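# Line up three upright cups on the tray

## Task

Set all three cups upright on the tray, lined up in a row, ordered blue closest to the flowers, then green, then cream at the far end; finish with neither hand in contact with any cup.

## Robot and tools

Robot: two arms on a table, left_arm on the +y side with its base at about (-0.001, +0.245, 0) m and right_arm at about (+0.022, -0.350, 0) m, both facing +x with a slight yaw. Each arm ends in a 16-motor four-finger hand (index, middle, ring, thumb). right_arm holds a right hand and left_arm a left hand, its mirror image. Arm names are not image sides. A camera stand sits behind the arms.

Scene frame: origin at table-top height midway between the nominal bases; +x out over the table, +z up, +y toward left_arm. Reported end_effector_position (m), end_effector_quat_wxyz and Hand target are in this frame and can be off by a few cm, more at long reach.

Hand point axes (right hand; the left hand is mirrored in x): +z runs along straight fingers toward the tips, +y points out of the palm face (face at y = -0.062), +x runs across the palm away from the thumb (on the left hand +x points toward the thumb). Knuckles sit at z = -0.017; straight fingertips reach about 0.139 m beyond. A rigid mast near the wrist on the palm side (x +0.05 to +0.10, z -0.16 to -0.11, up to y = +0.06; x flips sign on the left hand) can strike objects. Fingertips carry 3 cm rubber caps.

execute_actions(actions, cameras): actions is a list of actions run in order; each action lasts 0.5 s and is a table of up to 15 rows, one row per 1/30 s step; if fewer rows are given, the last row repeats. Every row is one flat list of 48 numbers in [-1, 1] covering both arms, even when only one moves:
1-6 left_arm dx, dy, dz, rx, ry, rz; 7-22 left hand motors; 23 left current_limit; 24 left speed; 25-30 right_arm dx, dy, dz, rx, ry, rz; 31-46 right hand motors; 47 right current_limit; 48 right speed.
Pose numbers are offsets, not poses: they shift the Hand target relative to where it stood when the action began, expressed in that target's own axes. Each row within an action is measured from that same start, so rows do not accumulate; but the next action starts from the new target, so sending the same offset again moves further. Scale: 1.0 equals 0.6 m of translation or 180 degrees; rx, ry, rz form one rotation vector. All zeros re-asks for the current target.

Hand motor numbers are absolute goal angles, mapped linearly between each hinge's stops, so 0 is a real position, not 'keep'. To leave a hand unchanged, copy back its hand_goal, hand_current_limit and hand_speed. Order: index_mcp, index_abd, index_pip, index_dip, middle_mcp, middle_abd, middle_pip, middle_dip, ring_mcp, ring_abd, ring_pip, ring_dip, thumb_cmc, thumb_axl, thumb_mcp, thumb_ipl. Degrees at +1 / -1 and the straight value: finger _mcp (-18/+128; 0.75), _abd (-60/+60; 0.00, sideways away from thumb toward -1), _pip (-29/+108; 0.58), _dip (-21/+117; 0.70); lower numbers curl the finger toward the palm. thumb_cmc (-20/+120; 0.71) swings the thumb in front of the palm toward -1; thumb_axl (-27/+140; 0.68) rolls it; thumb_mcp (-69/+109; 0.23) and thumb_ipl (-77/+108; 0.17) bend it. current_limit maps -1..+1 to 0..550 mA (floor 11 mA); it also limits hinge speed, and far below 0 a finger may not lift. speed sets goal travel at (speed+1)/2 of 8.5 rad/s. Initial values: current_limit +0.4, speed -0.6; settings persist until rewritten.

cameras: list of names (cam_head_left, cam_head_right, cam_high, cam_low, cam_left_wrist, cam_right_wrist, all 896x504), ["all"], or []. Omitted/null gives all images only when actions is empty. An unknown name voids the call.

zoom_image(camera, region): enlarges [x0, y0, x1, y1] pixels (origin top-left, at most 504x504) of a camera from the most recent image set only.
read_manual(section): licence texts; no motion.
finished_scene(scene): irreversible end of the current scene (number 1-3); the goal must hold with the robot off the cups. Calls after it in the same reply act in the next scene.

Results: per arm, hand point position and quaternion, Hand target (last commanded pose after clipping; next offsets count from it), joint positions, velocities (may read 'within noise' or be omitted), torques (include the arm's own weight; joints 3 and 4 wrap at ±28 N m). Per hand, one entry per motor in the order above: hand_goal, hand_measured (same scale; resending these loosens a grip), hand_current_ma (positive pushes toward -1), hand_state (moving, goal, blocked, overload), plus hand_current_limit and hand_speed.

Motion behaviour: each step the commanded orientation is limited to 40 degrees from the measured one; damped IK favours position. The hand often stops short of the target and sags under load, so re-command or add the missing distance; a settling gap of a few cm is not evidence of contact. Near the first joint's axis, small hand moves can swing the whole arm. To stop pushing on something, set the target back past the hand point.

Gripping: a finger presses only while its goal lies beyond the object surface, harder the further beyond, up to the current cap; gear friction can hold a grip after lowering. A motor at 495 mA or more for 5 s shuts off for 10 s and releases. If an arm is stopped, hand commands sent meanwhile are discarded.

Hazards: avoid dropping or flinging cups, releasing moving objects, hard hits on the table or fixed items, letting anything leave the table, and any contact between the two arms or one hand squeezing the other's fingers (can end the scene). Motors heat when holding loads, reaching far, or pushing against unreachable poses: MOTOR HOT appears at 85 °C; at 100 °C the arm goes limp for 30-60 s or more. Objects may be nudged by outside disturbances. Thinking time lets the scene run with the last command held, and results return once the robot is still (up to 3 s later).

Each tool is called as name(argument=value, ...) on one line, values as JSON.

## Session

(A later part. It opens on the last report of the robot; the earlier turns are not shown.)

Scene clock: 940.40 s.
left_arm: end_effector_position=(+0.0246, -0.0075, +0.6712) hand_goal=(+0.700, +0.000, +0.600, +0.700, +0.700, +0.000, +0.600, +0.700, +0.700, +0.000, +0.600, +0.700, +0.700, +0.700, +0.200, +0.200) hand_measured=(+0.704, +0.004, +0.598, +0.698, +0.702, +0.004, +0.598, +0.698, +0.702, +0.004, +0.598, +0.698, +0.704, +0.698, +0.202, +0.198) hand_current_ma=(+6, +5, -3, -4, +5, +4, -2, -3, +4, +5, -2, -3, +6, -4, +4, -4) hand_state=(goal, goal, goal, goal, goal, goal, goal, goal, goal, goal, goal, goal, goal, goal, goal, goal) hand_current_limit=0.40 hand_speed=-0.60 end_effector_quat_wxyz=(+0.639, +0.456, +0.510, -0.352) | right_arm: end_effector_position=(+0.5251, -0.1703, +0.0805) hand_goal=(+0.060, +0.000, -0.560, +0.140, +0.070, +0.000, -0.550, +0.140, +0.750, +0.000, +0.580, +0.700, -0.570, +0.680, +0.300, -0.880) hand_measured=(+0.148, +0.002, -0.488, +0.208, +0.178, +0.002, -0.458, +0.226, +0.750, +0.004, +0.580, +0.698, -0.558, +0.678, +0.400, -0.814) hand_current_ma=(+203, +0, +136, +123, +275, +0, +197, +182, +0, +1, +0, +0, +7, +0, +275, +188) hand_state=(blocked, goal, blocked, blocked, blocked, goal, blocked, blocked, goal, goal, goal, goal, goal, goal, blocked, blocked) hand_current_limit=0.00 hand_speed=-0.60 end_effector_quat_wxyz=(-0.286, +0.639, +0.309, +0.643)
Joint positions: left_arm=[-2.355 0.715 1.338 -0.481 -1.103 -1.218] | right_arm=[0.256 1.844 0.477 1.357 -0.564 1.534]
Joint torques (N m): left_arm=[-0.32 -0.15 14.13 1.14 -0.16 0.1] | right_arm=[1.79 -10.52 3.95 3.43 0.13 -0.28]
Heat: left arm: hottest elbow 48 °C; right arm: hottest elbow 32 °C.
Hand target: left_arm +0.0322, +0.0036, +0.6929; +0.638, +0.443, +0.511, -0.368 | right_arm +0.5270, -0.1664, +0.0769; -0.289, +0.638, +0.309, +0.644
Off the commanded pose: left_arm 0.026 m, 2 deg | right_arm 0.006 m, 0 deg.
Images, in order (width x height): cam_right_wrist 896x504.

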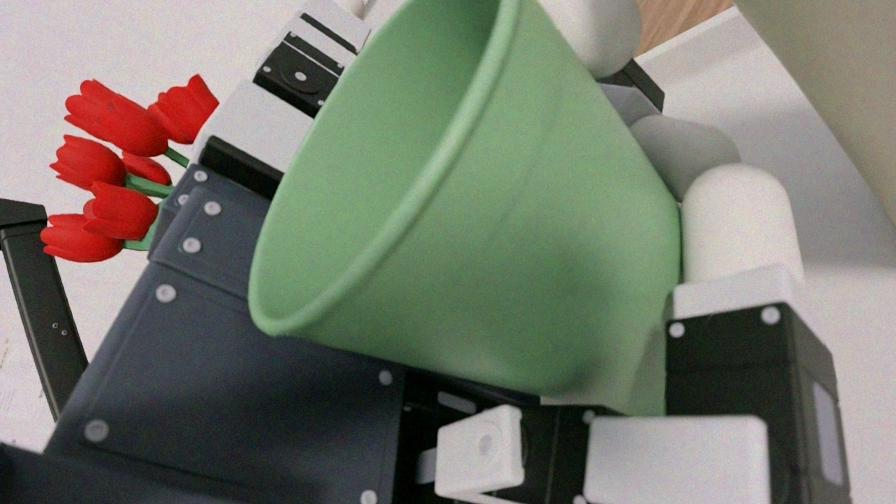

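execute_actions(actions=[[[0,0,0,0,0,0,0.7,0,0.6,0.7,0.7,0,0.6,0.7,0.7,0,0.6,0.7,0.7,0.7,0.2,0.2,0.4,-0.6,0.004,0,0,0,0,0,0.22,0,-0.47,0.22,0.22,0,-0.47,0.22,0.75,0,0.58,0.7,-0.57,0.68,0.48,-0.8,0.0,-0.75]],[[0,0,0,0,0,0,0.7,0,0.6,0.7,0.7,0,0.6,0.7,0.7,0,0.6,0.7,0.7,0.7,0.2,0.2,0.4,-0.6,0.004,0,0,0,0,0,0.38,0,-0.4,0.3,0.38,0,-0.4,0.3,0.75,0,0.58,0.7,-0.57,0.68,0.65,-0.7,0.2,-0.7]]], cameras=["cam_high","cam_right_wrist"])

zoom_image(camera="cam_high", region=[400, 210, 600, 410])

Scene clock: 955.83 s.
left_arm: end_effector_position=(+0.0246, -0.0075, +0.6712) hand_goal=(+0.700, +0.000, +0.600, +0.700, +0.700, +0.000, +0.600, +0.700, +0.700, +0.000, +0.600, +0.700, +0.700, +0.700, +0.200, +0.200) hand_measured=(+0.704, +0.004, +0.598, +0.698, +0.702, +0.004, +0.598, +0.698, +0.702, +0.004, +0.598, +0.698, +0.704, +0.698, +0.202, +0.198) hand_current_ma=(+6, +5, -3, -4, +5, +4, -2, -3, +4, +5, -2, -3, +6, -4, +4, -4) hand_state=(goal, goal, goal, goal, goal, goal, goal, goal, goal, goal, goal, goal, goal, goal, goal, goal) hand_current_limit=0.40 hand_speed=-0.60 end_effector_quat_wxyz=(+0.639, +0.456, +0.510, -0.352) | right_arm: end_effector_position=(+0.5251, -0.1703, +0.0805) hand_goal=(+0.380, +0.000, -0.400, +0.300, +0.380, +0.000, -0.400, +0.300, +0.750, +0.000, +0.580, +0.700, -0.570, +0.680, +0.650, -0.700) hand_measured=(+0.378, +0.002, -0.402, +0.298, +0.378, +0.002, -0.402, +0.296, +0.750, +0.004, +0.580, +0.698, -0.558, +0.678, +0.648, -0.702) hand_current_ma=(-1, +0, -1, -1, -1, +0, -1, -1, +0, +1, +0, +0, +7, +0, -1, -1) hand_state=(goal, goal, goal, goal, goal, goal, goal, goal, goal, goal, goal, goal, goal, goal, goal, goal) hand_current_limit=0.20 hand_speed=-0.70 end_effector_quat_wxyz=(-0.286, +0.639, +0.309, +0.643)
Joint positions: left_arm=[-2.355 0.715 1.338 -0.481 -1.103 -1.218] | right_arm=[0.256 1.844 0.477 1.357 -0.563 1.534]
Joint torques (N m): left_arm=[-1.67 -0.85 14.27 0.98 -0.08 0.1] | right_arm=[1.38 -12.16 3.84 2.65 0.16 -0.25]
Heat: left arm: hottest elbow 49 °C; right arm: hottest elbow 31 °C.
Hand target: left_arm +0.0322, +0.0036, +0.6929; +0.638, +0.443, +0.511, -0.368 | right_arm +0.5269, -0.1664, +0.0817; -0.289, +0.638, +0.309, +0.644
Off the commanded pose: left_arm 0.026 m, 2 deg | right_arm 0.005 m, 0 deg.
Images, in order (width x height): cam_high 896x504, cam_right_wrist 896x504.

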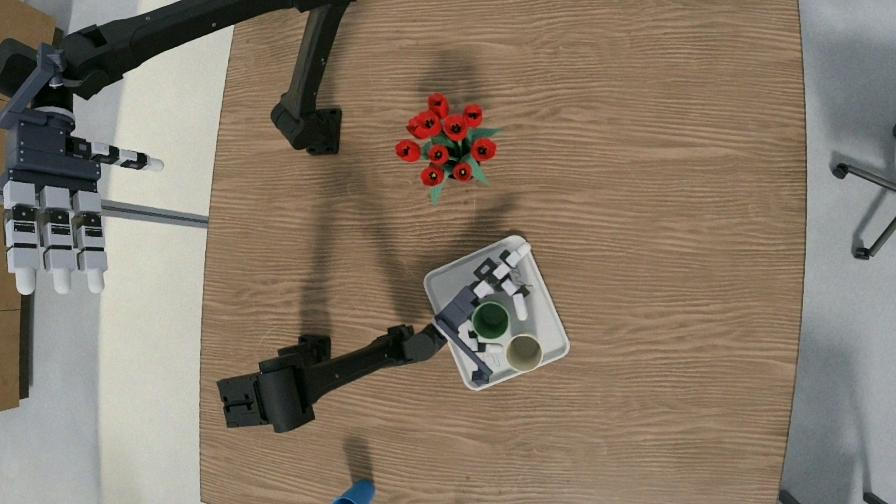

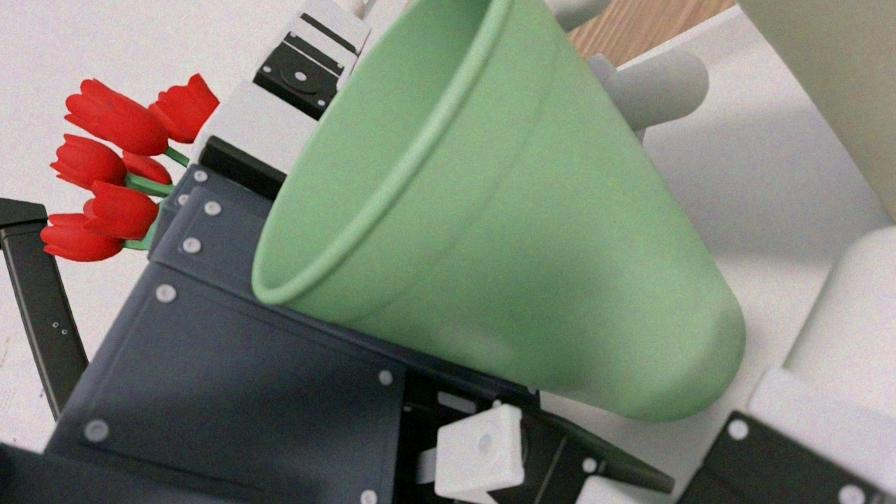

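Scaled by 2.520 from the camera's 896x504 image, which has a finer 1280x720 frame.

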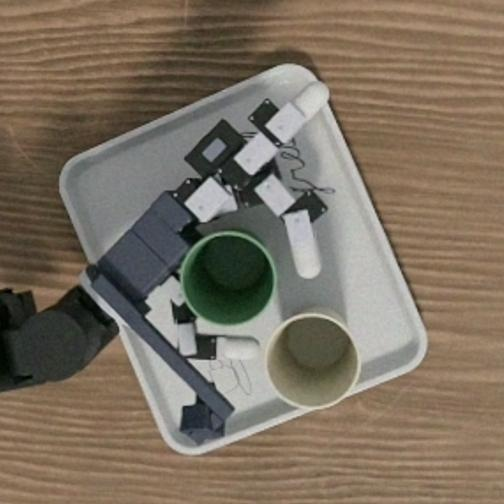

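execute_actions(actions=[[[0,0,0,0,0,0,0.7,0,0.6,0.7,0.7,0,0.6,0.7,0.7,0,0.6,0.7,0.7,0.7,0.2,0.2,0.4,-0.6,0.012,-0.022,0,0,0,0,0.38,0,-0.4,0.3,0.38,0,-0.4,0.3,0.75,0,0.58,0.7,-0.57,0.68,0.65,-0.7,0.2,-0.7]],[[0,0,0,0,0,0,0.7,0,0.6,0.7,0.7,0,0.6,0.7,0.7,0,0.6,0.7,0.7,0.7,0.2,0.2,0.4,-0.6,0.05,0,0,0,0,0,0.38,0,-0.4,0.3,0.38,0,-0.4,0.3,0.75,0,0.58,0.7,-0.57,0.68,0.65,-0.7,0.2,-0.7]],[[0,0,0,0,0,0,0.7,0,0.6,0.7,0.7,0,0.6,0.7,0.7,0,0.6,0.7,0.7,0.7,0.2,0.2,0.4,-0.6,0.18,0,0,0,0,0,0.38,0,-0.4,0.3,0.38,0,-0.4,0.3,0.75,0,0.58,0.7,-0.57,0.68,0.65,-0.7,0.2,-0.7]],[[0,0,0,0,0,0,0.7,0,0.6,0.7,0.7,0,0.6,0.7,0.7,0,0.6,0.7,0.7,0.7,0.2,0.2,0.4,-0.6,0,0.029,-0.183,-0.1389,0,0,0.38,0,-0.4,0.3,0.38,0,-0.4,0.3,0.75,0,0.58,0.7,-0.57,0.68,0.65,-0.7,0.2,-0.7]],[[0,0,0,0,0,0,0.7,0,0.6,0.7,0.7,0,0.6,0.7,0.7,0,0.6,0.7,0.7,0.7,0.2,0.2,0.4,-0.6,0,0.1036,-0.1537,-0.1389,0,0,0.38,0,-0.4,0.3,0.38,0,-0.4,0.3,0.75,0,0.58,0.7,-0.57,0.68,0.65,-0.7,0.2,-0.7]],[[0,0,0,0,0,0,0.7,0,0.6,0.7,0.7,0,0.6,0.7,0.7,0,0.6,0.7,0.7,0.7,0.2,0.2,0.4,-0.6,0,0.1588,-0.0955,-0.1389,0,0,0.38,0,-0.4,0.3,0.38,0,-0.4,0.3,0.75,0,0.58,0.7,-0.57,0.68,0.65,-0.7,0.2,-0.7]],[[0,0,0,0,0,0,0.7,0,0.6,0.7,0.7,0,0.6,0.7,0.7,0,0.6,0.7,0.7,0.7,0.2,0.2,0.4,-0.6,0,0.1843,-0.0194,-0.1389,0,0,0.38,0,-0.4,0.3,0.38,0,-0.4,0.3,0.75,0,0.58,0.7,-0.57,0.68,0.65,-0.7,0.2,-0.7]],[[0,0,0,0,0,0,0.7,0,0.6,0.7,0.7,0,0.6,0.7,0.7,0,0.6,0.7,0.7,0.7,0.2,0.2,0.4,-0.6,0,0.1753,0.0603,-0.1389,0,0,0.38,0,-0.4,0.3,0.38,0,-0.4,0.3,0.75,0,0.58,0.7,-0.57,0.68,0.65,-0.7,0.2,-0.7]],[[0,0,0,0,0,0,0.7,0,0.6,0.7,0.7,0,0.6,0.7,0.7,0,0.6,0.7,0.7,0.7,0.2,0.2,0.4,-0.6,0,0.1334,0.1287,-0.1389,0,0,0.38,0,-0.4,0.3,0.38,0,-0.4,0.3,0.75,0,0.58,0.7,-0.57,0.68,0.65,-0.7,0.2,-0.7]]], cameras=["cam_high","cam_right_wrist"])

zoom_image(camera="cam_high", region=[400, 210, 600, 410])

Scene clock: 999.13 s.
left_arm: end_effector_position=(+0.0246, -0.0075, +0.6712) hand_goal=(+0.700, +0.000, +0.600, +0.700, +0.700, +0.000, +0.600, +0.700, +0.700, +0.000, +0.600, +0.700, +0.700, +0.700, +0.200, +0.200) hand_measured=(+0.704, +0.004, +0.598, +0.698, +0.702, +0.004, +0.598, +0.698, +0.702, +0.004, +0.598, +0.698, +0.704, +0.698, +0.202, +0.198) hand_current_ma=(+6, +5, -3, -4, +5, +4, -2, -3, +4, +5, -2, -3, +6, -4, +4, -4) hand_state=(goal, goal, goal, goal, goal, goal, goal, goal, goal, goal, goal, goal, goal, goal, goal, goal) hand_current_limit=0.40 hand_speed=-0.60 end_effector_quat_wxyz=(+0.639, +0.456, +0.510, -0.352) | right_arm: end_effector_position=(+0.1609, -0.7150, +0.2204) hand_goal=(+0.380, +0.000, -0.400, +0.300, +0.380, +0.000, -0.400, +0.300, +0.750, +0.000, +0.580, +0.700, -0.570, +0.680, +0.650, -0.700) hand_measured=(+0.382, +0.002, -0.402, +0.298, +0.382, +0.002, -0.402, +0.298, +0.750, +0.004, +0.580, +0.698, -0.558, +0.678, +0.650, -0.702) hand_current_ma=(+0, +0, +0, -1, +0, +0, +0, -1, +0, +1, +0, +0, +7, +0, +0, -1) hand_state=(goal, goal, goal, goal, goal, goal, goal, goal, goal, goal, goal, goal, goal, goal, goal, goal) hand_current_limit=0.20 hand_speed=-0.70 end_effector_quat_wxyz=(+0.544, +0.462, -0.537, +0.449)
Joint positions: left_arm=[-2.355 0.715 1.338 -0.481 -1.103 -1.218] | right_arm=[-0.741 1.293 0.507 0.777 1.05 1.558]
Joint torques (N m): left_arm=[-2.14 -0.5 14.26 1.24 -0.08 0.1] | right_arm=[0.38 -6.53 9.52 2.63 -0.08 -0.26]
Heat: left arm: hottest elbow 49 °C; right arm: hottest elbow 30 °C.
Hand target: left_arm +0.0322, +0.0036, +0.6929; +0.638, +0.443, +0.511, -0.368 | right_arm +0.1704, -0.7268, +0.2318; +0.541, +0.444, -0.542, +0.465
Off the commanded pose: left_arm 0.026 m, 2 deg | right_arm 0.019 m, 3 deg.
Images, in order (width x height): cam_high 896x504, cam_right_wrist 896x504.

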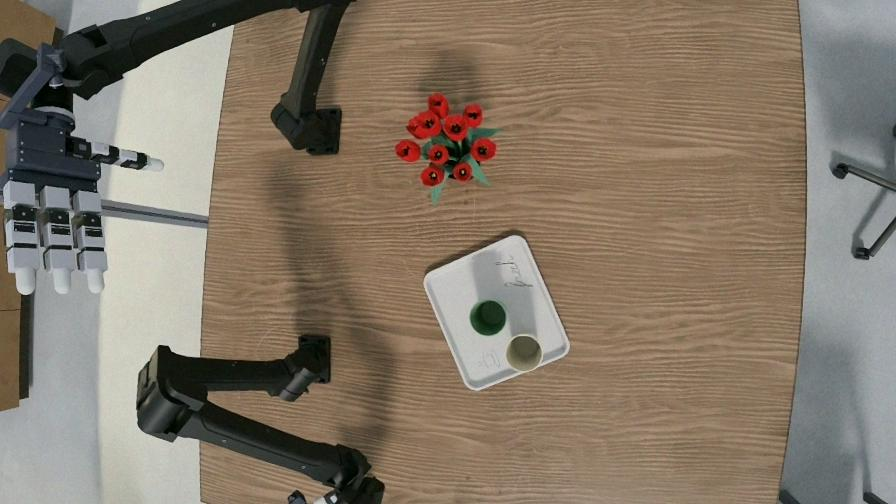

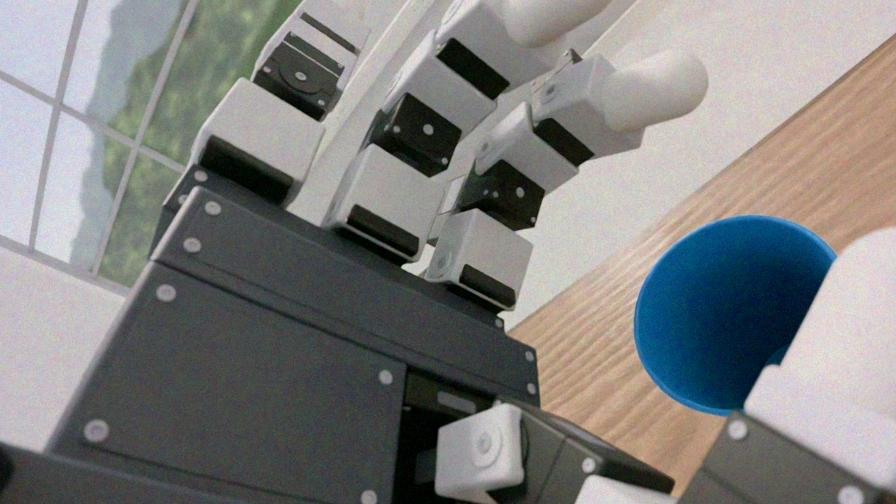

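Scaled by 2.520 from the camera's 896x504 image, which has a finer 1280x720 frame.

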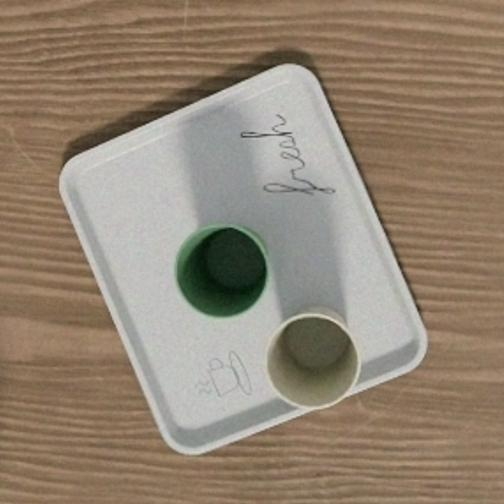

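execute_actions(actions=[[[0,0,0,0,0,0,0.7,0,0.6,0.7,0.7,0,0.6,0.7,0.7,0,0.6,0.7,0.7,0.7,0.2,0.2,0.4,-0.6,-0.12,-0.013,0.003,0,0,0,0.38,0,-0.4,0.3,0.38,0,-0.4,0.3,0.75,0,0.58,0.7,-0.57,0.68,0.65,-0.7,0.2,-0.5]]], cameras=["cam_right_wrist"])

Scene clock: 1031.00 s.
left_arm: end_effector_position=(+0.0246, -0.0075, +0.6712) hand_goal=(+0.700, +0.000, +0.600, +0.700, +0.700, +0.000, +0.600, +0.700, +0.700, +0.000, +0.600, +0.700, +0.700, +0.700, +0.200, +0.200) hand_measured=(+0.704, +0.004, +0.598, +0.698, +0.702, +0.004, +0.598, +0.698, +0.702, +0.004, +0.598, +0.698, +0.704, +0.698, +0.202, +0.198) hand_current_ma=(+6, +5, -3, -4, +5, +4, -2, -3, +4, +5, -2, -3, +6, -4, +4, -4) hand_state=(goal, goal, goal, goal, goal, goal, goal, goal, goal, goal, goal, goal, goal, goal, goal, goal) hand_current_limit=0.40 hand_speed=-0.60 end_effector_quat_wxyz=(+0.639, +0.456, +0.510, -0.352) | right_arm: end_effector_position=(+0.1777, -0.7287, +0.1612) hand_goal=(+0.380, +0.000, -0.400, +0.300, +0.380, +0.000, -0.400, +0.300, +0.750, +0.000, +0.580, +0.700, -0.570, +0.680, +0.650, -0.700) hand_measured=(+0.382, +0.002, -0.402, +0.298, +0.382, +0.002, -0.402, +0.298, +0.750, +0.004, +0.580, +0.698, -0.558, +0.678, +0.650, -0.702) hand_current_ma=(+0, +0, +0, -1, +0, +0, +0, -1, +0, +1, +0, +0, +7, +0, +0, -1) hand_state=(goal, goal, goal, goal, goal, goal, goal, goal, goal, goal, goal, goal, goal, goal, goal, goal) hand_current_limit=0.20 hand_speed=-0.50 end_effector_quat_wxyz=(+0.537, +0.446, -0.544, +0.466)
Joint positions: left_arm=[-2.355 0.715 1.338 -0.481 -1.103 -1.218] | right_arm=[-0.741 1.541 0.507 1.057 1.05 1.578]
Joint torques (N m): left_arm=[-1.2 -1.03 14.22 1.09 -0.1 0.08] | right_arm=[0.56 -8.18 5.56 2.69 0.11 -0.44]
Heat: left arm: hottest elbow 49 °C; right arm: hottest elbow 35 °C.
Hand target: left_arm +0.0322, +0.0036, +0.6929; +0.638, +0.443, +0.511, -0.368 | right_arm +0.1792, -0.7314, +0.1600; +0.541, +0.444, -0.542, +0.465
Off the commanded pose: left_arm 0.026 m, 2 deg | right_arm 0.003 m, 1 deg.
Images, in order (width x height): cam_right_wrist 896x504.

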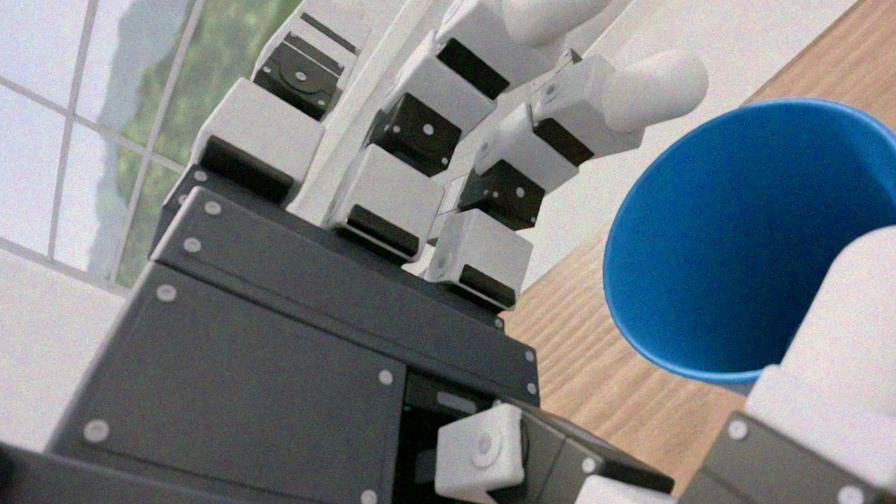

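execute_actions(actions=[[[0,0,0,0,0,0,0.7,0,0.6,0.7,0.7,0,0.6,0.7,0.7,0,0.6,0.7,0.7,0.7,0.2,0.2,0.4,-0.6,-0.01,0.024,-0.006,0,0,0,0.38,0,-0.4,0.3,0.38,0,-0.4,0.3,0.75,0,0.58,0.7,-0.57,0.68,0.65,-0.7,0.2,-0.5]]], cameras=["cam_right_wrist"])

Scene clock: 1043.83 s.
left_arm: end_effector_position=(+0.0246, -0.0075, +0.6712) hand_goal=(+0.700, +0.000, +0.600, +0.700, +0.700, +0.000, +0.600, +0.700, +0.700, +0.000, +0.600, +0.700, +0.700, +0.700, +0.200, +0.200) hand_measured=(+0.704, +0.004, +0.598, +0.698, +0.702, +0.004, +0.598, +0.698, +0.702, +0.004, +0.598, +0.698, +0.704, +0.698, +0.202, +0.198) hand_current_ma=(+6, +5, -3, -4, +5, +4, -2, -3, +4, +5, -2, -3, +6, -4, +4, -4) hand_state=(goal, goal, goal, goal, goal, goal, goal, goal, goal, goal, goal, goal, goal, goal, goal, goal) hand_current_limit=0.40 hand_speed=-0.60 end_effector_quat_wxyz=(+0.639, +0.456, +0.510, -0.352) | right_arm: end_effector_position=(+0.1687, -0.7243, +0.1570) hand_goal=(+0.380, +0.000, -0.400, +0.300, +0.380, +0.000, -0.400, +0.300, +0.750, +0.000, +0.580, +0.700, -0.570, +0.680, +0.650, -0.700) hand_measured=(+0.382, +0.002, -0.402, +0.298, +0.382, +0.002, -0.402, +0.298, +0.750, +0.004, +0.580, +0.698, -0.558, +0.678, +0.650, -0.702) hand_current_ma=(+0, +0, +0, -1, +0, +0, +0, -1, +0, +1, +0, +0, +7, +0, +0, -1) hand_state=(goal, goal, goal, goal, goal, goal, goal, goal, goal, goal, goal, goal, goal, goal, goal, goal) hand_current_limit=0.20 hand_speed=-0.50 end_effector_quat_wxyz=(+0.538, +0.442, -0.543, +0.469)
Joint positions: left_arm=[-2.355 0.715 1.338 -0.481 -1.103 -1.218] | right_arm=[-0.748 1.541 0.476 1.1 1.043 1.574]
Joint torques (N m): left_arm=[-0.56 -0.91 13.97 1.22 -0.11 0.1] | right_arm=[0.15 -8.06 4.68 2.63 -0.12 -0.42]
Heat: left arm: hottest elbow 49 °C; right arm: hottest elbow 34 °C.
Hand target: left_arm +0.0322, +0.0036, +0.6929; +0.638, +0.443, +0.511, -0.368 | right_arm +0.1657, -0.7255, +0.1536; +0.541, +0.444, -0.542, +0.465
Off the commanded pose: left_arm 0.026 m, 2 deg | right_arm 0.005 m, 1 deg.
Images, in order (width x height): cam_right_wrist 896x504.

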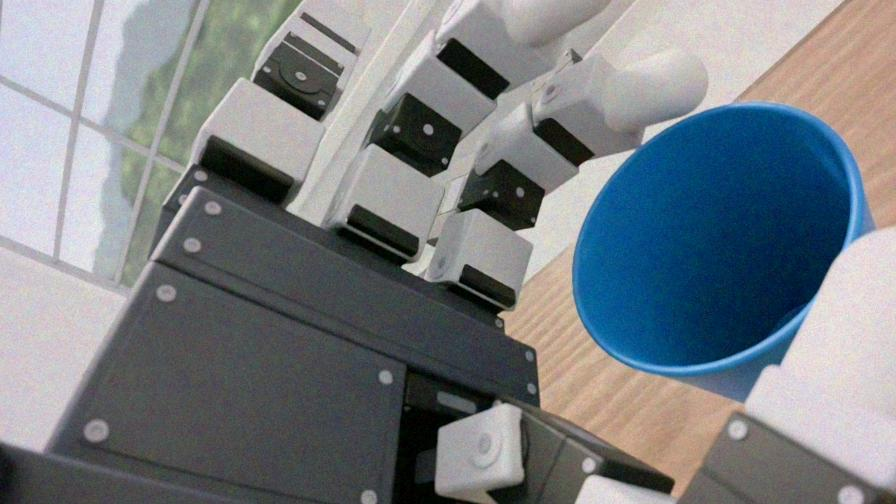

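execute_actions(actions=[[[0,0,0,0,0,0,0.7,0,0.6,0.7,0.7,0,0.6,0.7,0.7,0,0.6,0.7,0.7,0.7,0.2,0.2,0.4,-0.6,0,0.014,-0.003,0,0,0,0.38,0,-0.4,0.3,0.38,0,-0.4,0.3,0.75,0,0.58,0.7,-0.57,0.68,0.65,-0.7,0.2,-0.5]],[[0,0,0,0,0,0,0.7,0,0.6,0.7,0.7,0,0.6,0.7,0.7,0,0.6,0.7,0.7,0.7,0.2,0.2,0.4,-0.6,-0.137,0,0,0,0,0,0.38,0,-0.4,0.3,0.38,0,-0.4,0.3,0.75,0,0.58,0.7,-0.57,0.68,0.65,-0.7,0.2,-0.5]]], cameras=["cam_right_wrist"])

Scene clock: 1054.00 s.
left_arm: end_effector_position=(+0.0246, -0.0075, +0.6712) hand_goal=(+0.700, +0.000, +0.600, +0.700, +0.700, +0.000, +0.600, +0.700, +0.700, +0.000, +0.600, +0.700, +0.700, +0.700, +0.200, +0.200) hand_measured=(+0.704, +0.004, +0.598, +0.698, +0.702, +0.004, +0.598, +0.698, +0.702, +0.004, +0.598, +0.698, +0.704, +0.698, +0.202, +0.198) hand_current_ma=(+6, +5, -3, -4, +5, +4, -2, -3, +4, +5, -2, -3, +6, -4, +4, -4) hand_state=(goal, goal, goal, goal, goal, goal, goal, goal, goal, goal, goal, goal, goal, goal, goal, goal) hand_current_limit=0.40 hand_speed=-0.60 end_effector_quat_wxyz=(+0.639, +0.456, +0.510, -0.352) | right_arm: end_effector_position=(+0.1559, -0.7171, +0.0716) hand_goal=(+0.380, +0.000, -0.400, +0.300, +0.380, +0.000, -0.400, +0.300, +0.750, +0.000, +0.580, +0.700, -0.570, +0.680, +0.650, -0.700) hand_measured=(+0.382, +0.002, -0.402, +0.298, +0.382, +0.002, -0.402, +0.298, +0.750, +0.004, +0.580, +0.698, -0.558, +0.678, +0.650, -0.702) hand_current_ma=(+0, +0, +0, -1, +0, +0, +0, -1, +0, +1, +0, +0, +7, +0, +0, -1) hand_state=(goal, goal, goal, goal, goal, goal, goal, goal, goal, goal, goal, goal, goal, goal, goal, goal) hand_current_limit=0.20 hand_speed=-0.50 end_effector_quat_wxyz=(+0.537, +0.451, -0.544, +0.461)
Joint positions: left_arm=[-2.355 0.715 1.338 -0.481 -1.103 -1.218] | right_arm=[-0.756 1.865 0.434 1.437 1.034 1.583]
Joint torques (N m): left_arm=[-2.2 -1.32 14.06 1.16 -0.07 0.12] | right_arm=[0.38 -9.76 3.88 2.65 -0.05 -0.4]
Heat: left arm: hottest elbow 49 °C; right arm: hottest elbow 33 °C.
Hand target: left_arm +0.0322, +0.0036, +0.6929; +0.638, +0.443, +0.511, -0.368 | right_arm +0.1594, -0.7241, +0.0712; +0.541, +0.444, -0.542, +0.465
Off the commanded pose: left_arm 0.026 m, 2 deg | right_arm 0.008 m, 1 deg.
Images, in order (width x height): cam_right_wrist 896x504.

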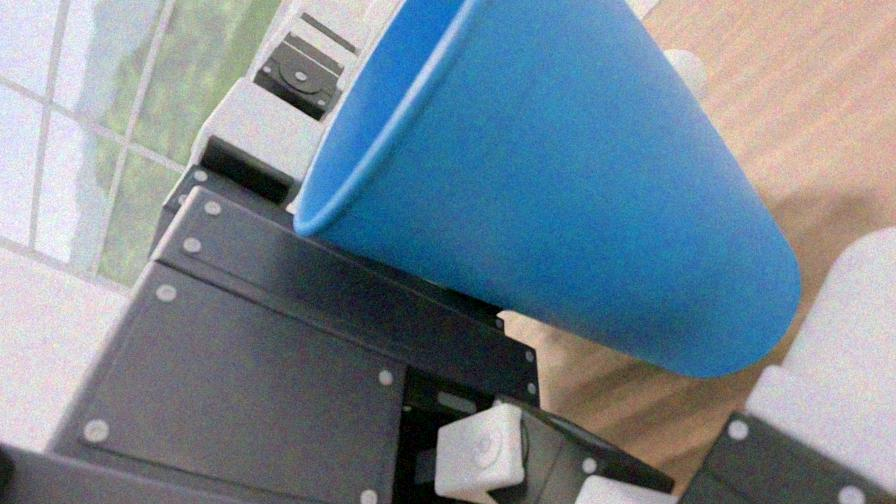

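execute_actions(actions=[[[0,0,0,0,0,0,0.7,0,0.6,0.7,0.7,0,0.6,0.7,0.7,0,0.6,0.7,0.7,0.7,0.2,0.2,0.4,-0.6,0,0.006,0.008,0,0,0,0.2,0,-0.45,0.26,0.2,0,-0.45,0.26,0.75,0,0.58,0.7,-0.57,0.68,0.48,-0.77,0.0,-0.5]],[[0,0,0,0,0,0,0.7,0,0.6,0.7,0.7,0,0.6,0.7,0.7,0,0.6,0.7,0.7,0.7,0.2,0.2,0.4,-0.6,0,0,0,0,0,0,0.16,0,-0.48,0.23,0.16,0,-0.48,0.23,0.75,0,0.58,0.7,-0.57,0.68,0.38,-0.82,0.0,-0.6]],[[0,0,0,0,0,0,0.7,0,0.6,0.7,0.7,0,0.6,0.7,0.7,0,0.6,0.7,0.7,0.7,0.2,0.2,0.4,-0.6,0,0,0,0,0,0,0.06,0,-0.56,0.14,0.07,0,-0.55,0.14,0.75,0,0.58,0.7,-0.57,0.68,0.3,-0.88,0.0,-0.6]]], cameras=["cam_right_wrist"])

Scene clock: 1064.77 s.
left_arm: end_effector_position=(+0.0246, -0.0075, +0.6712) hand_goal=(+0.700, +0.000, +0.600, +0.700, +0.700, +0.000, +0.600, +0.700, +0.700, +0.000, +0.600, +0.700, +0.700, +0.700, +0.200, +0.200) hand_measured=(+0.704, +0.004, +0.598, +0.698, +0.702, +0.004, +0.598, +0.698, +0.702, +0.004, +0.598, +0.698, +0.704, +0.698, +0.202, +0.198) hand_current_ma=(+6, +5, -3, -4, +5, +4, -2, -3, +4, +5, -2, -3, +6, -4, +4, -4) hand_state=(goal, goal, goal, goal, goal, goal, goal, goal, goal, goal, goal, goal, goal, goal, goal, goal) hand_current_limit=0.40 hand_speed=-0.60 end_effector_quat_wxyz=(+0.639, +0.456, +0.510, -0.352) | right_arm: end_effector_position=(+0.1521, -0.7222, +0.0721) hand_goal=(+0.060, +0.000, -0.560, +0.140, +0.070, +0.000, -0.550, +0.140, +0.750, +0.000, +0.580, +0.700, -0.570, +0.680, +0.300, -0.880) hand_measured=(+0.144, +0.002, -0.492, +0.204, +0.172, +0.002, -0.466, +0.222, +0.750, +0.004, +0.580, +0.698, -0.558, +0.680, +0.400, -0.814) hand_current_ma=(+190, +0, +121, +114, +264, +0, +171, +171, +0, +1, +0, +0, +8, +0, +275, +189) hand_state=(blocked, goal, blocked, blocked, blocked, goal, blocked, blocked, goal, goal, goal, goal, goal, goal, blocked, blocked) hand_current_limit=0.00 hand_speed=-0.60 end_effector_quat_wxyz=(+0.539, +0.450, -0.542, +0.462)
Joint positions: left_arm=[-2.355 0.715 1.338 -0.481 -1.103 -1.218] | right_arm=[-0.775 1.871 0.436 1.45 1.015 1.574]
Joint torques (N m): left_arm=[-1.44 -1.2 13.9 0.92 -0.09 0.11] | right_arm=[0.44 -9.41 3.73 2.61 -0.07 -0.42]
Heat: left arm: hottest elbow 49 °C; right arm: hottest elbow 32 °C.
Hand target: left_arm +0.0322, +0.0036, +0.6929; +0.638, +0.443, +0.511, -0.368 | right_arm +0.1550, -0.7281, +0.0712; +0.541, +0.445, -0.542, +0.465
Off the commanded pose: left_arm 0.026 m, 2 deg | right_arm 0.007 m, 1 deg.
Images, in order (width x height): cam_right_wrist 896x504.

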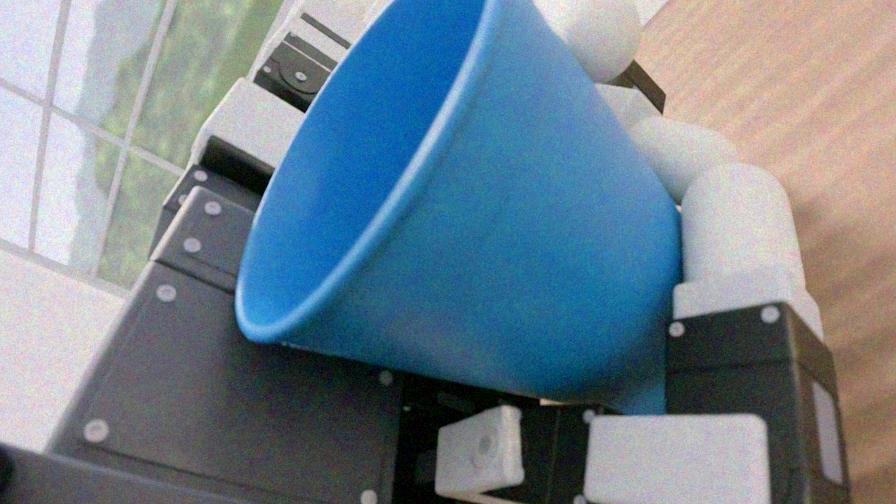

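execute_actions(actions=[[[0,0,0,0,0,0,0.7,0,0.6,0.7,0.7,0,0.6,0.7,0.7,0,0.6,0.7,0.7,0.7,0.2,0.2,0.4,-0.6,0.04,0,0,0,0,0,0.06,0,-0.56,0.14,0.07,0,-0.55,0.14,0.75,0,0.58,0.7,-0.57,0.68,0.3,-0.88,0.0,-0.6]],[[0,0,0,0,0,0,0.7,0,0.6,0.7,0.7,0,0.6,0.7,0.7,0,0.6,0.7,0.7,0.7,0.2,0.2,0.4,-0.6,0.13,0,0,0,0,0,0.06,0,-0.56,0.14,0.07,0,-0.55,0.14,0.75,0,-0.35,0.7,-0.57,0.68,0.3,-0.88,0.0,-0.6]],[[0,0,0,0,0,0,0.7,0,0.6,0.7,0.7,0,0.6,0.7,0.7,0,0.6,0.7,0.7,0.7,0.2,0.2,0.4,-0.6,0.145,0,0,0,0,0,0.06,0,-0.56,0.14,0.07,0,-0.55,0.14,0.75,0,-0.35,0.7,-0.57,0.68,0.3,-0.88,0.0,-0.6]],[[0,0,0,0,0,0,0.7,0,0.6,0.7,0.7,0,0.6,0.7,0.7,0,0.6,0.7,0.7,0.7,0.2,0.2,0.4,-0.6,0,-0.1498,-0.1584,0.1481,0,0,0.06,0,-0.56,0.14,0.07,0,-0.55,0.14,0.75,0,-0.35,0.7,-0.57,0.68,0.3,-0.88,0.0,-0.6]],[[0,0,0,0,0,0,0.7,0,0.6,0.7,0.7,0,0.6,0.7,0.7,0,0.6,0.7,0.7,0.7,0.2,0.2,0.4,-0.6,0,-0.2027,-0.0959,0.1481,0,0,0.06,0,-0.56,0.14,0.07,0,-0.55,0.14,0.75,0,-0.35,0.7,-0.57,0.68,0.3,-0.88,0.0,-0.6]],[[0,0,0,0,0,0,0.7,0,0.6,0.7,0.7,0,0.6,0.7,0.7,0,0.6,0.7,0.7,0.7,0.2,0.2,0.4,-0.6,0,-0.2463,-0.0426,0.1481,0,0,0.06,0,-0.56,0.14,0.07,0,-0.55,0.14,0.75,0,-0.35,0.7,-0.57,0.68,0.3,-0.88,0.0,-0.6]],[[0,0,0,0,0,0,0.7,0,0.6,0.7,0.7,0,0.6,0.7,0.7,0,0.6,0.7,0.7,0.7,0.2,0.2,0.4,-0.6,0,-0.2107,-0.0058,0.1481,0,0,0.06,0,-0.56,0.14,0.07,0,-0.55,0.14,0.75,0,-0.35,0.7,-0.57,0.68,0.3,-0.88,0.0,-0.6]]], cameras=["cam_high","cam_right_wrist"])

Scene clock: 1159.57 s.
left_arm: end_effector_position=(+0.0246, -0.0075, +0.6712) hand_goal=(+0.700, +0.000, +0.600, +0.700, +0.700, +0.000, +0.600, +0.700, +0.700, +0.000, +0.600, +0.700, +0.700, +0.700, +0.200, +0.200) hand_measured=(+0.704, +0.004, +0.598, +0.698, +0.702, +0.004, +0.598, +0.698, +0.702, +0.004, +0.598, +0.698, +0.704, +0.698, +0.202, +0.198) hand_current_ma=(+6, +5, -3, -4, +5, +4, -2, -3, +4, +5, -2, -3, +6, -4, +4, -4) hand_state=(goal, goal, goal, goal, goal, goal, goal, goal, goal, goal, goal, goal, goal, goal, goal, goal) hand_current_limit=0.40 hand_speed=-0.60 end_effector_quat_wxyz=(+0.639, +0.456, +0.510, -0.352) | right_arm: end_effector_position=(+0.4694, -0.3189, +0.2316) hand_goal=(+0.060, +0.000, -0.560, +0.140, +0.070, +0.000, -0.550, +0.140, +0.750, +0.000, -0.350, +0.700, -0.570, +0.680, +0.300, -0.880) hand_measured=(+0.144, +0.002, -0.492, +0.204, +0.172, +0.002, -0.466, +0.222, +0.752, +0.004, -0.348, +0.698, -0.558, +0.680, +0.400, -0.814) hand_current_ma=(+188, +0, +122, +114, +260, +0, +174, +171, +0, +1, +0, +0, +8, +0, +275, +189) hand_state=(blocked, goal, blocked, blocked, blocked, goal, blocked, blocked, goal, goal, goal, goal, goal, goal, blocked, blocked) hand_current_limit=0.00 hand_speed=-0.60 end_effector_quat_wxyz=(-0.028, +0.718, +0.057, +0.693)
Joint positions: left_arm=[-2.355 0.715 1.338 -0.481 -1.103 -1.218] | right_arm=[0.297 1.095 0.423 0.633 0.226 1.54]
Joint torques (N m): left_arm=[-1.32 -1.61 13.89 0.79 -0.09 0.1] | right_arm=[0.44 -5.13 11.33 3.34 -0.08 -0.36]
Heat: left arm: hottest elbow 50 °C; right arm: hottest elbow 29 °C.
Hand target: left_arm +0.0322, +0.0036, +0.6929; +0.638, +0.443, +0.511, -0.368 | right_arm +0.4863, -0.3161, +0.2581; -0.033, +0.699, +0.049, +0.712
Off the commanded pose: left_arm 0.026 m, 2 deg | right_arm 0.031 m, 3 deg.
Images, in order (width x height): cam_high 896x504, cam_right_wrist 896x504.

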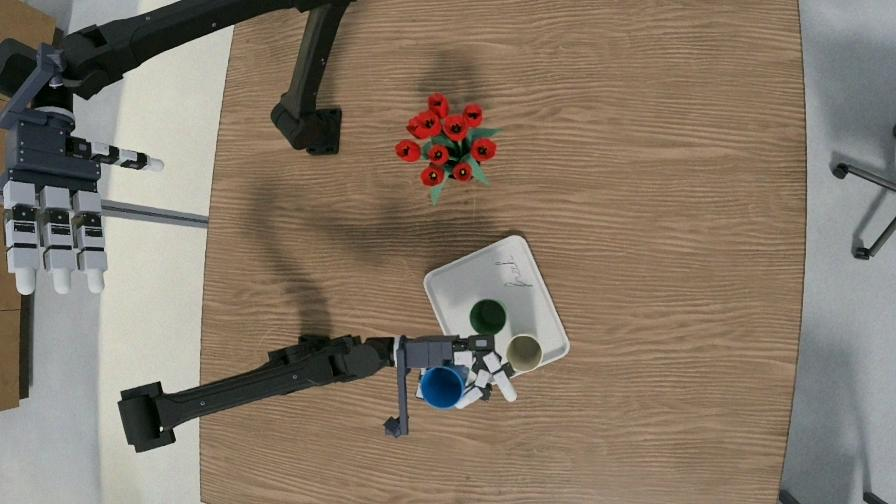

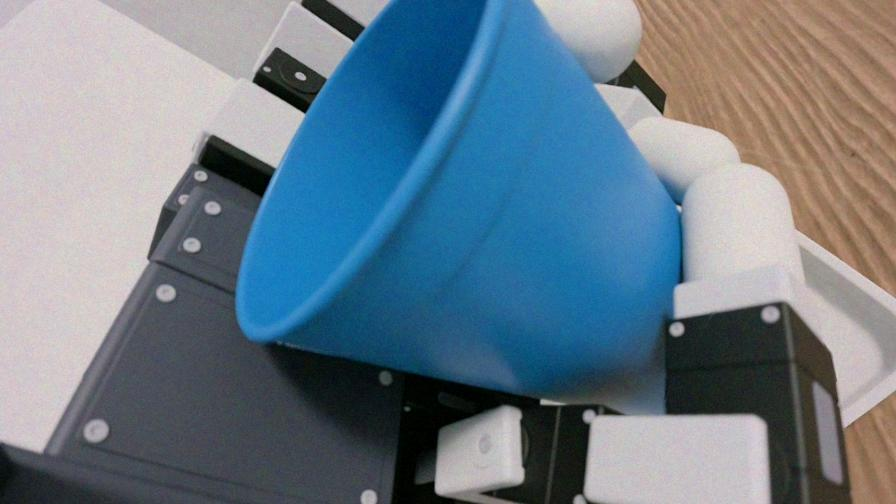

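execute_actions(actions=[[[0,0,0,0,0,0,0.7,0,0.6,0.7,0.7,0,0.6,0.7,0.7,0,0.6,0.7,0.7,0.7,0.2,0.2,0.4,-0.6,0,-0.1904,0.0223,0.1481,0,0,0.06,0,-0.56,0.14,0.07,0,-0.55,0.14,0.75,0,-0.35,0.7,-0.57,0.68,0.3,-0.88,0.0,-0.6]],[[0,0,0,0,0,0,0.7,0,0.6,0.7,0.7,0,0.6,0.7,0.7,0,0.6,0.7,0.7,0.7,0.2,0.2,0.4,-0.6,0,-0.151,0.0375,0.1481,0,0,0.06,0,-0.56,0.14,0.07,0,-0.55,0.14,0.75,0,-0.35,0.7,-0.57,0.68,0.3,-0.88,0.0,-0.6]]], cameras=["cam_high","cam_right_wrist"])

zoom_image(camera="cam_high", region=[400, 210, 600, 410])

Scene clock: 1172.27 s.
left_arm: end_effector_position=(+0.0246, -0.0075, +0.6712) hand_goal=(+0.700, +0.000, +0.600, +0.700, +0.700, +0.000, +0.600, +0.700, +0.700, +0.000, +0.600, +0.700, +0.700, +0.700, +0.200, +0.200) hand_measured=(+0.704, +0.004, +0.598, +0.698, +0.702, +0.004, +0.598, +0.698, +0.702, +0.004, +0.598, +0.698, +0.704, +0.698, +0.202, +0.198) hand_current_ma=(+6, +5, -3, -4, +5, +4, -2, -3, +4, +5, -2, -3, +6, -4, +4, -4) hand_state=(goal, goal, goal, goal, goal, goal, goal, goal, goal, goal, goal, goal, goal, goal, goal, goal) hand_current_limit=0.40 hand_speed=-0.60 end_effector_quat_wxyz=(+0.639, +0.456, +0.510, -0.352) | right_arm: end_effector_position=(+0.4386, -0.1177, +0.2292) hand_goal=(+0.060, +0.000, -0.560, +0.140, +0.070, +0.000, -0.550, +0.140, +0.750, +0.000, -0.350, +0.700, -0.570, +0.680, +0.300, -0.880) hand_measured=(+0.142, +0.002, -0.492, +0.204, +0.172, +0.002, -0.466, +0.222, +0.750, +0.004, -0.348, +0.698, -0.558, +0.680, +0.400, -0.814) hand_current_ma=(+187, +0, +123, +114, +259, +0, +174, +171, +0, +1, +0, +0, +8, +0, +275, +189) hand_state=(blocked, goal, blocked, blocked, blocked, goal, blocked, blocked, goal, goal, goal, goal, goal, goal, blocked, blocked) hand_current_limit=0.00 hand_speed=-0.60 end_effector_quat_wxyz=(-0.347, +0.623, +0.363, +0.600)
Joint positions: left_arm=[-2.355 0.715 1.338 -0.481 -1.103 -1.218] | right_arm=[0.403 1.102 0.433 0.621 -0.598 1.54]
Joint torques (N m): left_arm=[-1.49 -0.62 13.91 1.31 -0.15 0.12] | right_arm=[0.26 -5.19 11.36 2.52 -0.14 -0.39]
Heat: left arm: hottest elbow 50 °C; right arm: hottest elbow 33 °C.
Hand target: left_arm +0.0322, +0.0036, +0.6929; +0.638, +0.443, +0.511, -0.368 | right_arm +0.4555, -0.1132, +0.2532; -0.343, +0.610, +0.363, +0.615
Off the commanded pose: left_arm 0.026 m, 2 deg | right_arm 0.030 m, 2 deg.
Images, in order (width x height): cam_high 896x504, cam_right_wrist 896x504.

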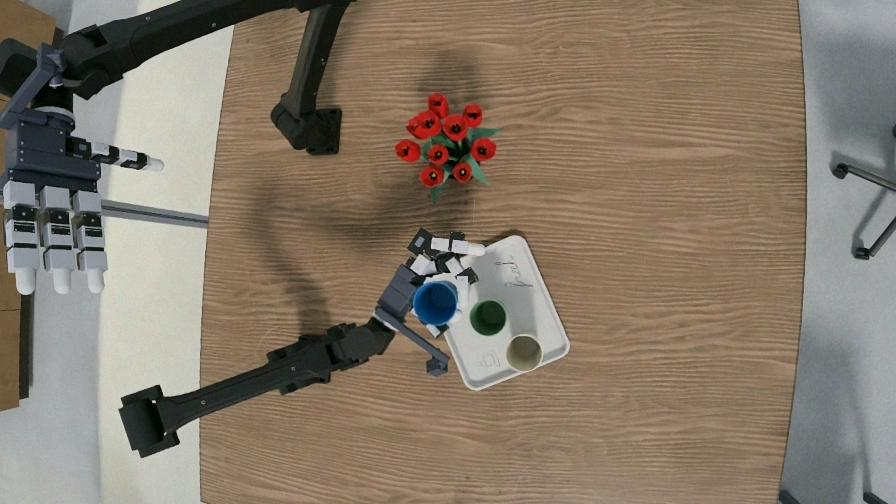

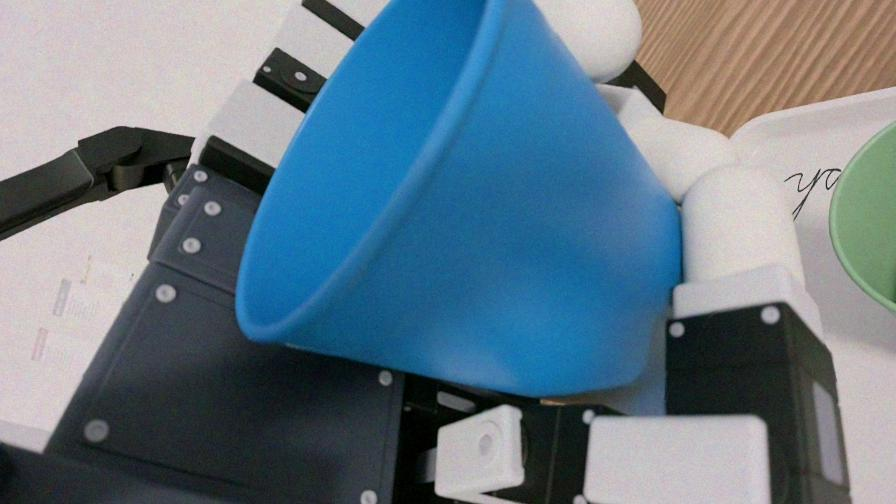

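Scaled by 2.520 from the camera's 896x504 image, which has a finer 1280x720 frame.

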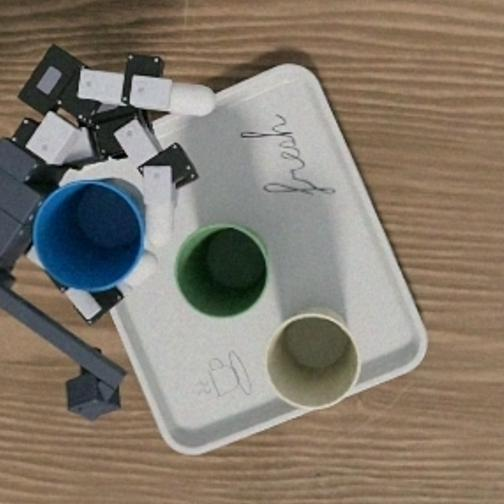

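execute_actions(actions=[[[0,0,0,0,0,0,0.7,0,0.6,0.7,0.7,0,0.6,0.7,0.7,0,0.6,0.7,0.7,0.7,0.2,0.2,0.4,-0.6,-0.133,-0.012,-0.003,0,0,0,0.06,0,-0.56,0.14,0.07,0,-0.55,0.14,0.75,0,-0.35,0.7,-0.57,0.68,0.3,-0.88,0.0,-0.6]]], cameras=["cam_high","cam_right_wrist"])

zoom_image(camera="cam_high", region=[380, 210, 580, 410])

Scene clock: 1236.43 s.
left_arm: end_effector_position=(+0.0246, -0.0075, +0.6712) hand_goal=(+0.700, +0.000, +0.600, +0.700, +0.700, +0.000, +0.600, +0.700, +0.700, +0.000, +0.600, +0.700, +0.700, +0.700, +0.200, +0.200) hand_measured=(+0.704, +0.004, +0.598, +0.698, +0.702, +0.004, +0.598, +0.698, +0.702, +0.004, +0.598, +0.698, +0.704, +0.698, +0.202, +0.198) hand_current_ma=(+6, +5, -3, -4, +5, +4, -2, -3, +4, +5, -2, -3, +6, -4, +4, -4) hand_state=(goal, goal, goal, goal, goal, goal, goal, goal, goal, goal, goal, goal, goal, goal, goal, goal) hand_current_limit=0.40 hand_speed=-0.60 end_effector_quat_wxyz=(+0.639, +0.456, +0.510, -0.352) | right_arm: end_effector_position=(+0.4459, -0.1149, +0.1692) hand_goal=(+0.060, +0.000, -0.560, +0.140, +0.070, +0.000, -0.550, +0.140, +0.750, +0.000, -0.350, +0.700, -0.570, +0.680, +0.300, -0.880) hand_measured=(+0.142, +0.002, -0.492, +0.204, +0.172, +0.002, -0.466, +0.222, +0.750, +0.004, -0.348, +0.698, -0.558, +0.680, +0.400, -0.814) hand_current_ma=(+187, +0, +123, +114, +259, +0, +174, +171, +0, +1, +0, +0, +8, +0, +275, +189) hand_state=(blocked, goal, blocked, blocked, blocked, goal, blocked, blocked, goal, goal, goal, goal, goal, goal, blocked, blocked) hand_current_limit=0.00 hand_speed=-0.60 end_effector_quat_wxyz=(-0.343, +0.616, +0.365, +0.608)
Joint positions: left_arm=[-2.355 0.715 1.338 -0.481 -1.103 -1.218] | right_arm=[0.403 1.354 0.37 0.953 -0.595 1.533]
Joint torques (N m): left_arm=[-1.67 -1.38 14.22 1.06 -0.1 0.08] | right_arm=[1.2 -7 6.64 3.63 0.12 -0.33]
Heat: left arm: hottest elbow 51 °C; right arm: hottest elbow 41 °C.
Hand target: left_arm +0.0322, +0.0036, +0.6929; +0.638, +0.443, +0.511, -0.368 | right_arm +0.4499, -0.1127, +0.1732; -0.343, +0.610, +0.363, +0.615
Off the commanded pose: left_arm 0.026 m, 2 deg | right_arm 0.006 m, 1 deg.
Images, in order (width x height): cam_high 896x504, cam_right_wrist 896x504.

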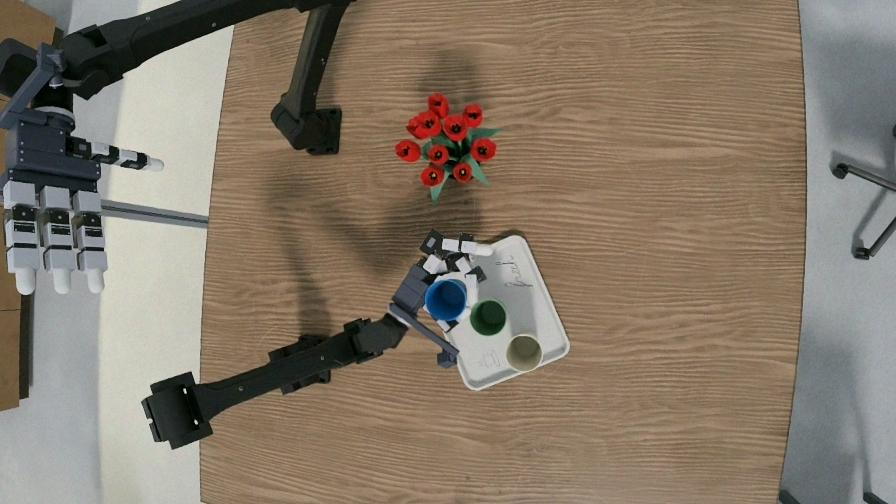

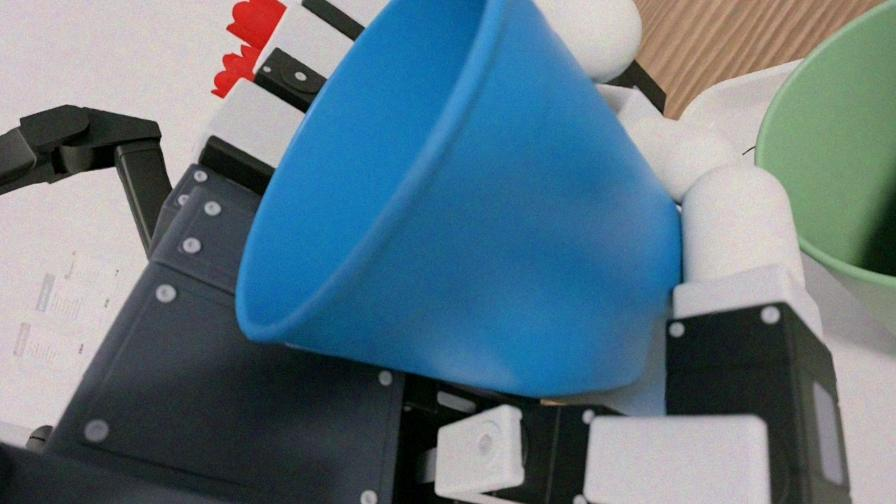

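Scaled by 2.520 from the camera's 896x504 image, which has a finer 1280x720 frame.

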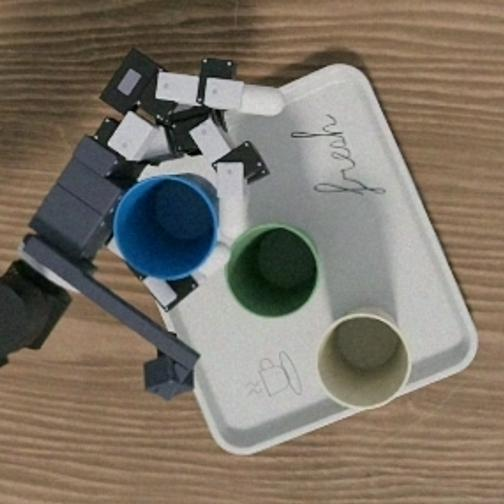

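execute_actions(actions=[[[0,0,0,0,0,0,0.7,0,0.6,0.7,0.7,0,0.6,0.7,0.7,0,0.6,0.7,0.7,0.7,0.2,0.2,0.4,-0.6,-0.02,-0.0155,-0.002,0,0,0,0.06,0,-0.56,0.14,0.07,0,-0.55,0.14,0.75,0,-0.35,0.7,-0.57,0.68,0.3,-0.88,0.0,-0.6]],[[0,0,0,0,0,0,0.7,0,0.6,0.7,0.7,0,0.6,0.7,0.7,0,0.6,0.7,0.7,0.7,0.2,0.2,0.4,-0.6,-0.085,0,0,0,0,0,0.06,0,-0.56,0.14,0.07,0,-0.55,0.14,0.75,0,-0.35,0.7,-0.57,0.68,0.3,-0.88,0.0,-0.6]]], cameras=["cam_high","cam_right_wrist"])

zoom_image(camera="cam_high", region=[380, 210, 580, 410])

Scene clock: 1247.80 s.
left_arm: end_effector_position=(+0.0246, -0.0075, +0.6712) hand_goal=(+0.700, +0.000, +0.600, +0.700, +0.700, +0.000, +0.600, +0.700, +0.700, +0.000, +0.600, +0.700, +0.700, +0.700, +0.200, +0.200) hand_measured=(+0.704, +0.004, +0.598, +0.698, +0.702, +0.004, +0.598, +0.698, +0.702, +0.004, +0.598, +0.698, +0.704, +0.698, +0.202, +0.198) hand_current_ma=(+6, +5, -3, -4, +5, +4, -2, -3, +4, +5, -2, -3, +6, -4, +4, -4) hand_state=(goal, goal, goal, goal, goal, goal, goal, goal, goal, goal, goal, goal, goal, goal, goal, goal) hand_current_limit=0.40 hand_speed=-0.60 end_effector_quat_wxyz=(+0.639, +0.456, +0.510, -0.352) | right_arm: end_effector_position=(+0.4404, -0.1130, +0.1085) hand_goal=(+0.060, +0.000, -0.560, +0.140, +0.070, +0.000, -0.550, +0.140, +0.750, +0.000, -0.350, +0.700, -0.570, +0.680, +0.300, -0.880) hand_measured=(+0.142, +0.002, -0.492, +0.204, +0.172, +0.002, -0.466, +0.222, +0.750, +0.004, -0.348, +0.698, -0.560, +0.680, +0.400, -0.814) hand_current_ma=(+184, +0, +123, +114, +259, +0, +174, +171, +0, +1, +0, +0, +6, +0, +275, +186) hand_state=(blocked, goal, blocked, blocked, blocked, goal, blocked, blocked, goal, goal, goal, goal, goal, goal, blocked, blocked) hand_current_limit=0.00 hand_speed=-0.60 end_effector_quat_wxyz=(-0.341, +0.615, +0.365, +0.611)
Joint positions: left_arm=[-2.355 0.715 1.338 -0.481 -1.103 -1.218] | right_arm=[0.42 1.637 0.329 1.282 -0.574 1.53]
Joint torques (N m): left_arm=[-1.14 -0.62 13.9 0.95 -0.15 0.11] | right_arm=[1.32 -8.41 4.37 3.66 0.01 -0.3]
Heat: left arm: hottest elbow 51 °C; right arm: hottest elbow 38 °C.
Hand target: left_arm +0.0322, +0.0036, +0.6929; +0.638, +0.443, +0.511, -0.368 | right_arm +0.4424, -0.1105, +0.1100; -0.343, +0.610, +0.363, +0.615
Off the commanded pose: left_arm 0.026 m, 2 deg | right_arm 0.004 m, 1 deg.
Images, in order (width x height): cam_high 896x504, cam_right_wrist 896x504.

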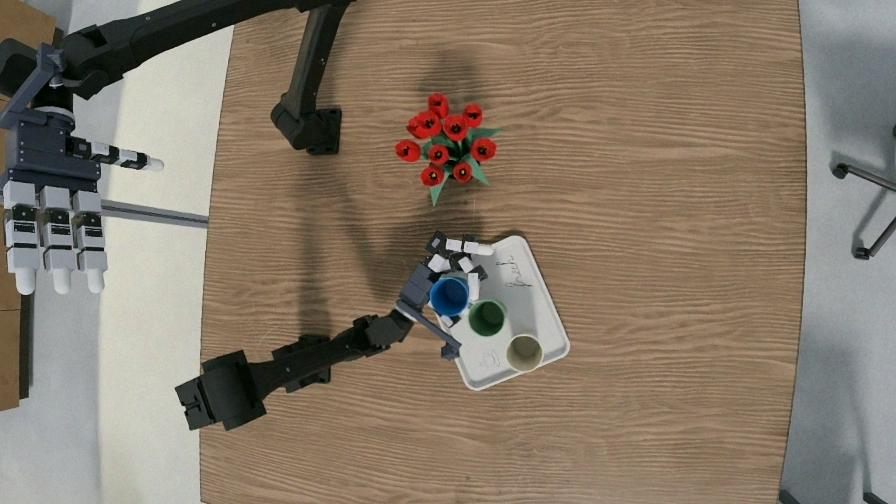

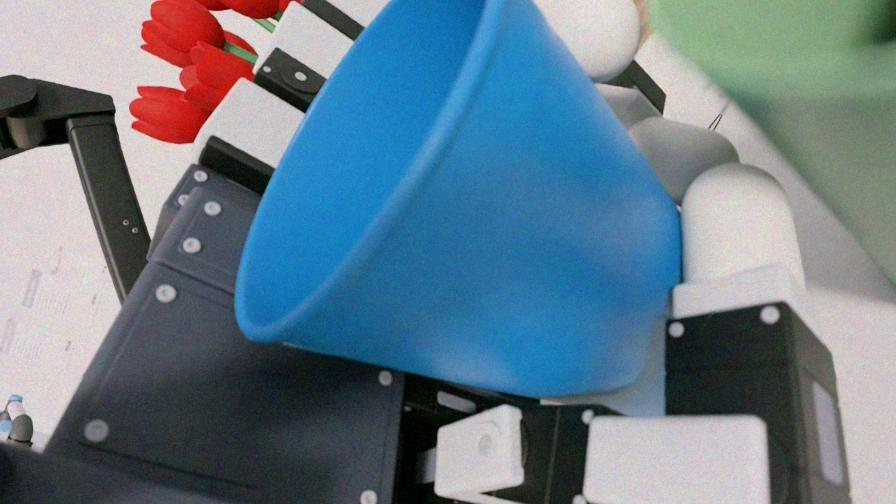

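Scaled by 2.520 from the camera's 896x504 image, which has a finer 1280x720 frame.

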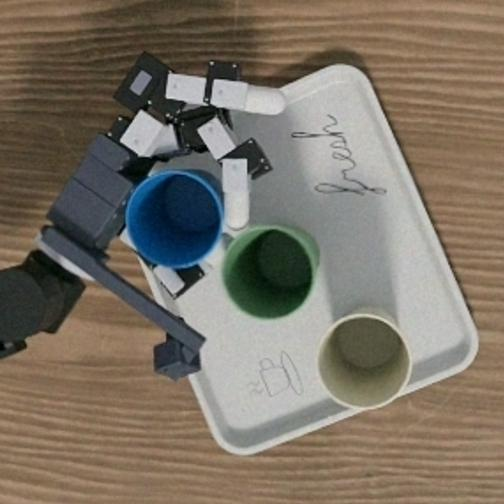

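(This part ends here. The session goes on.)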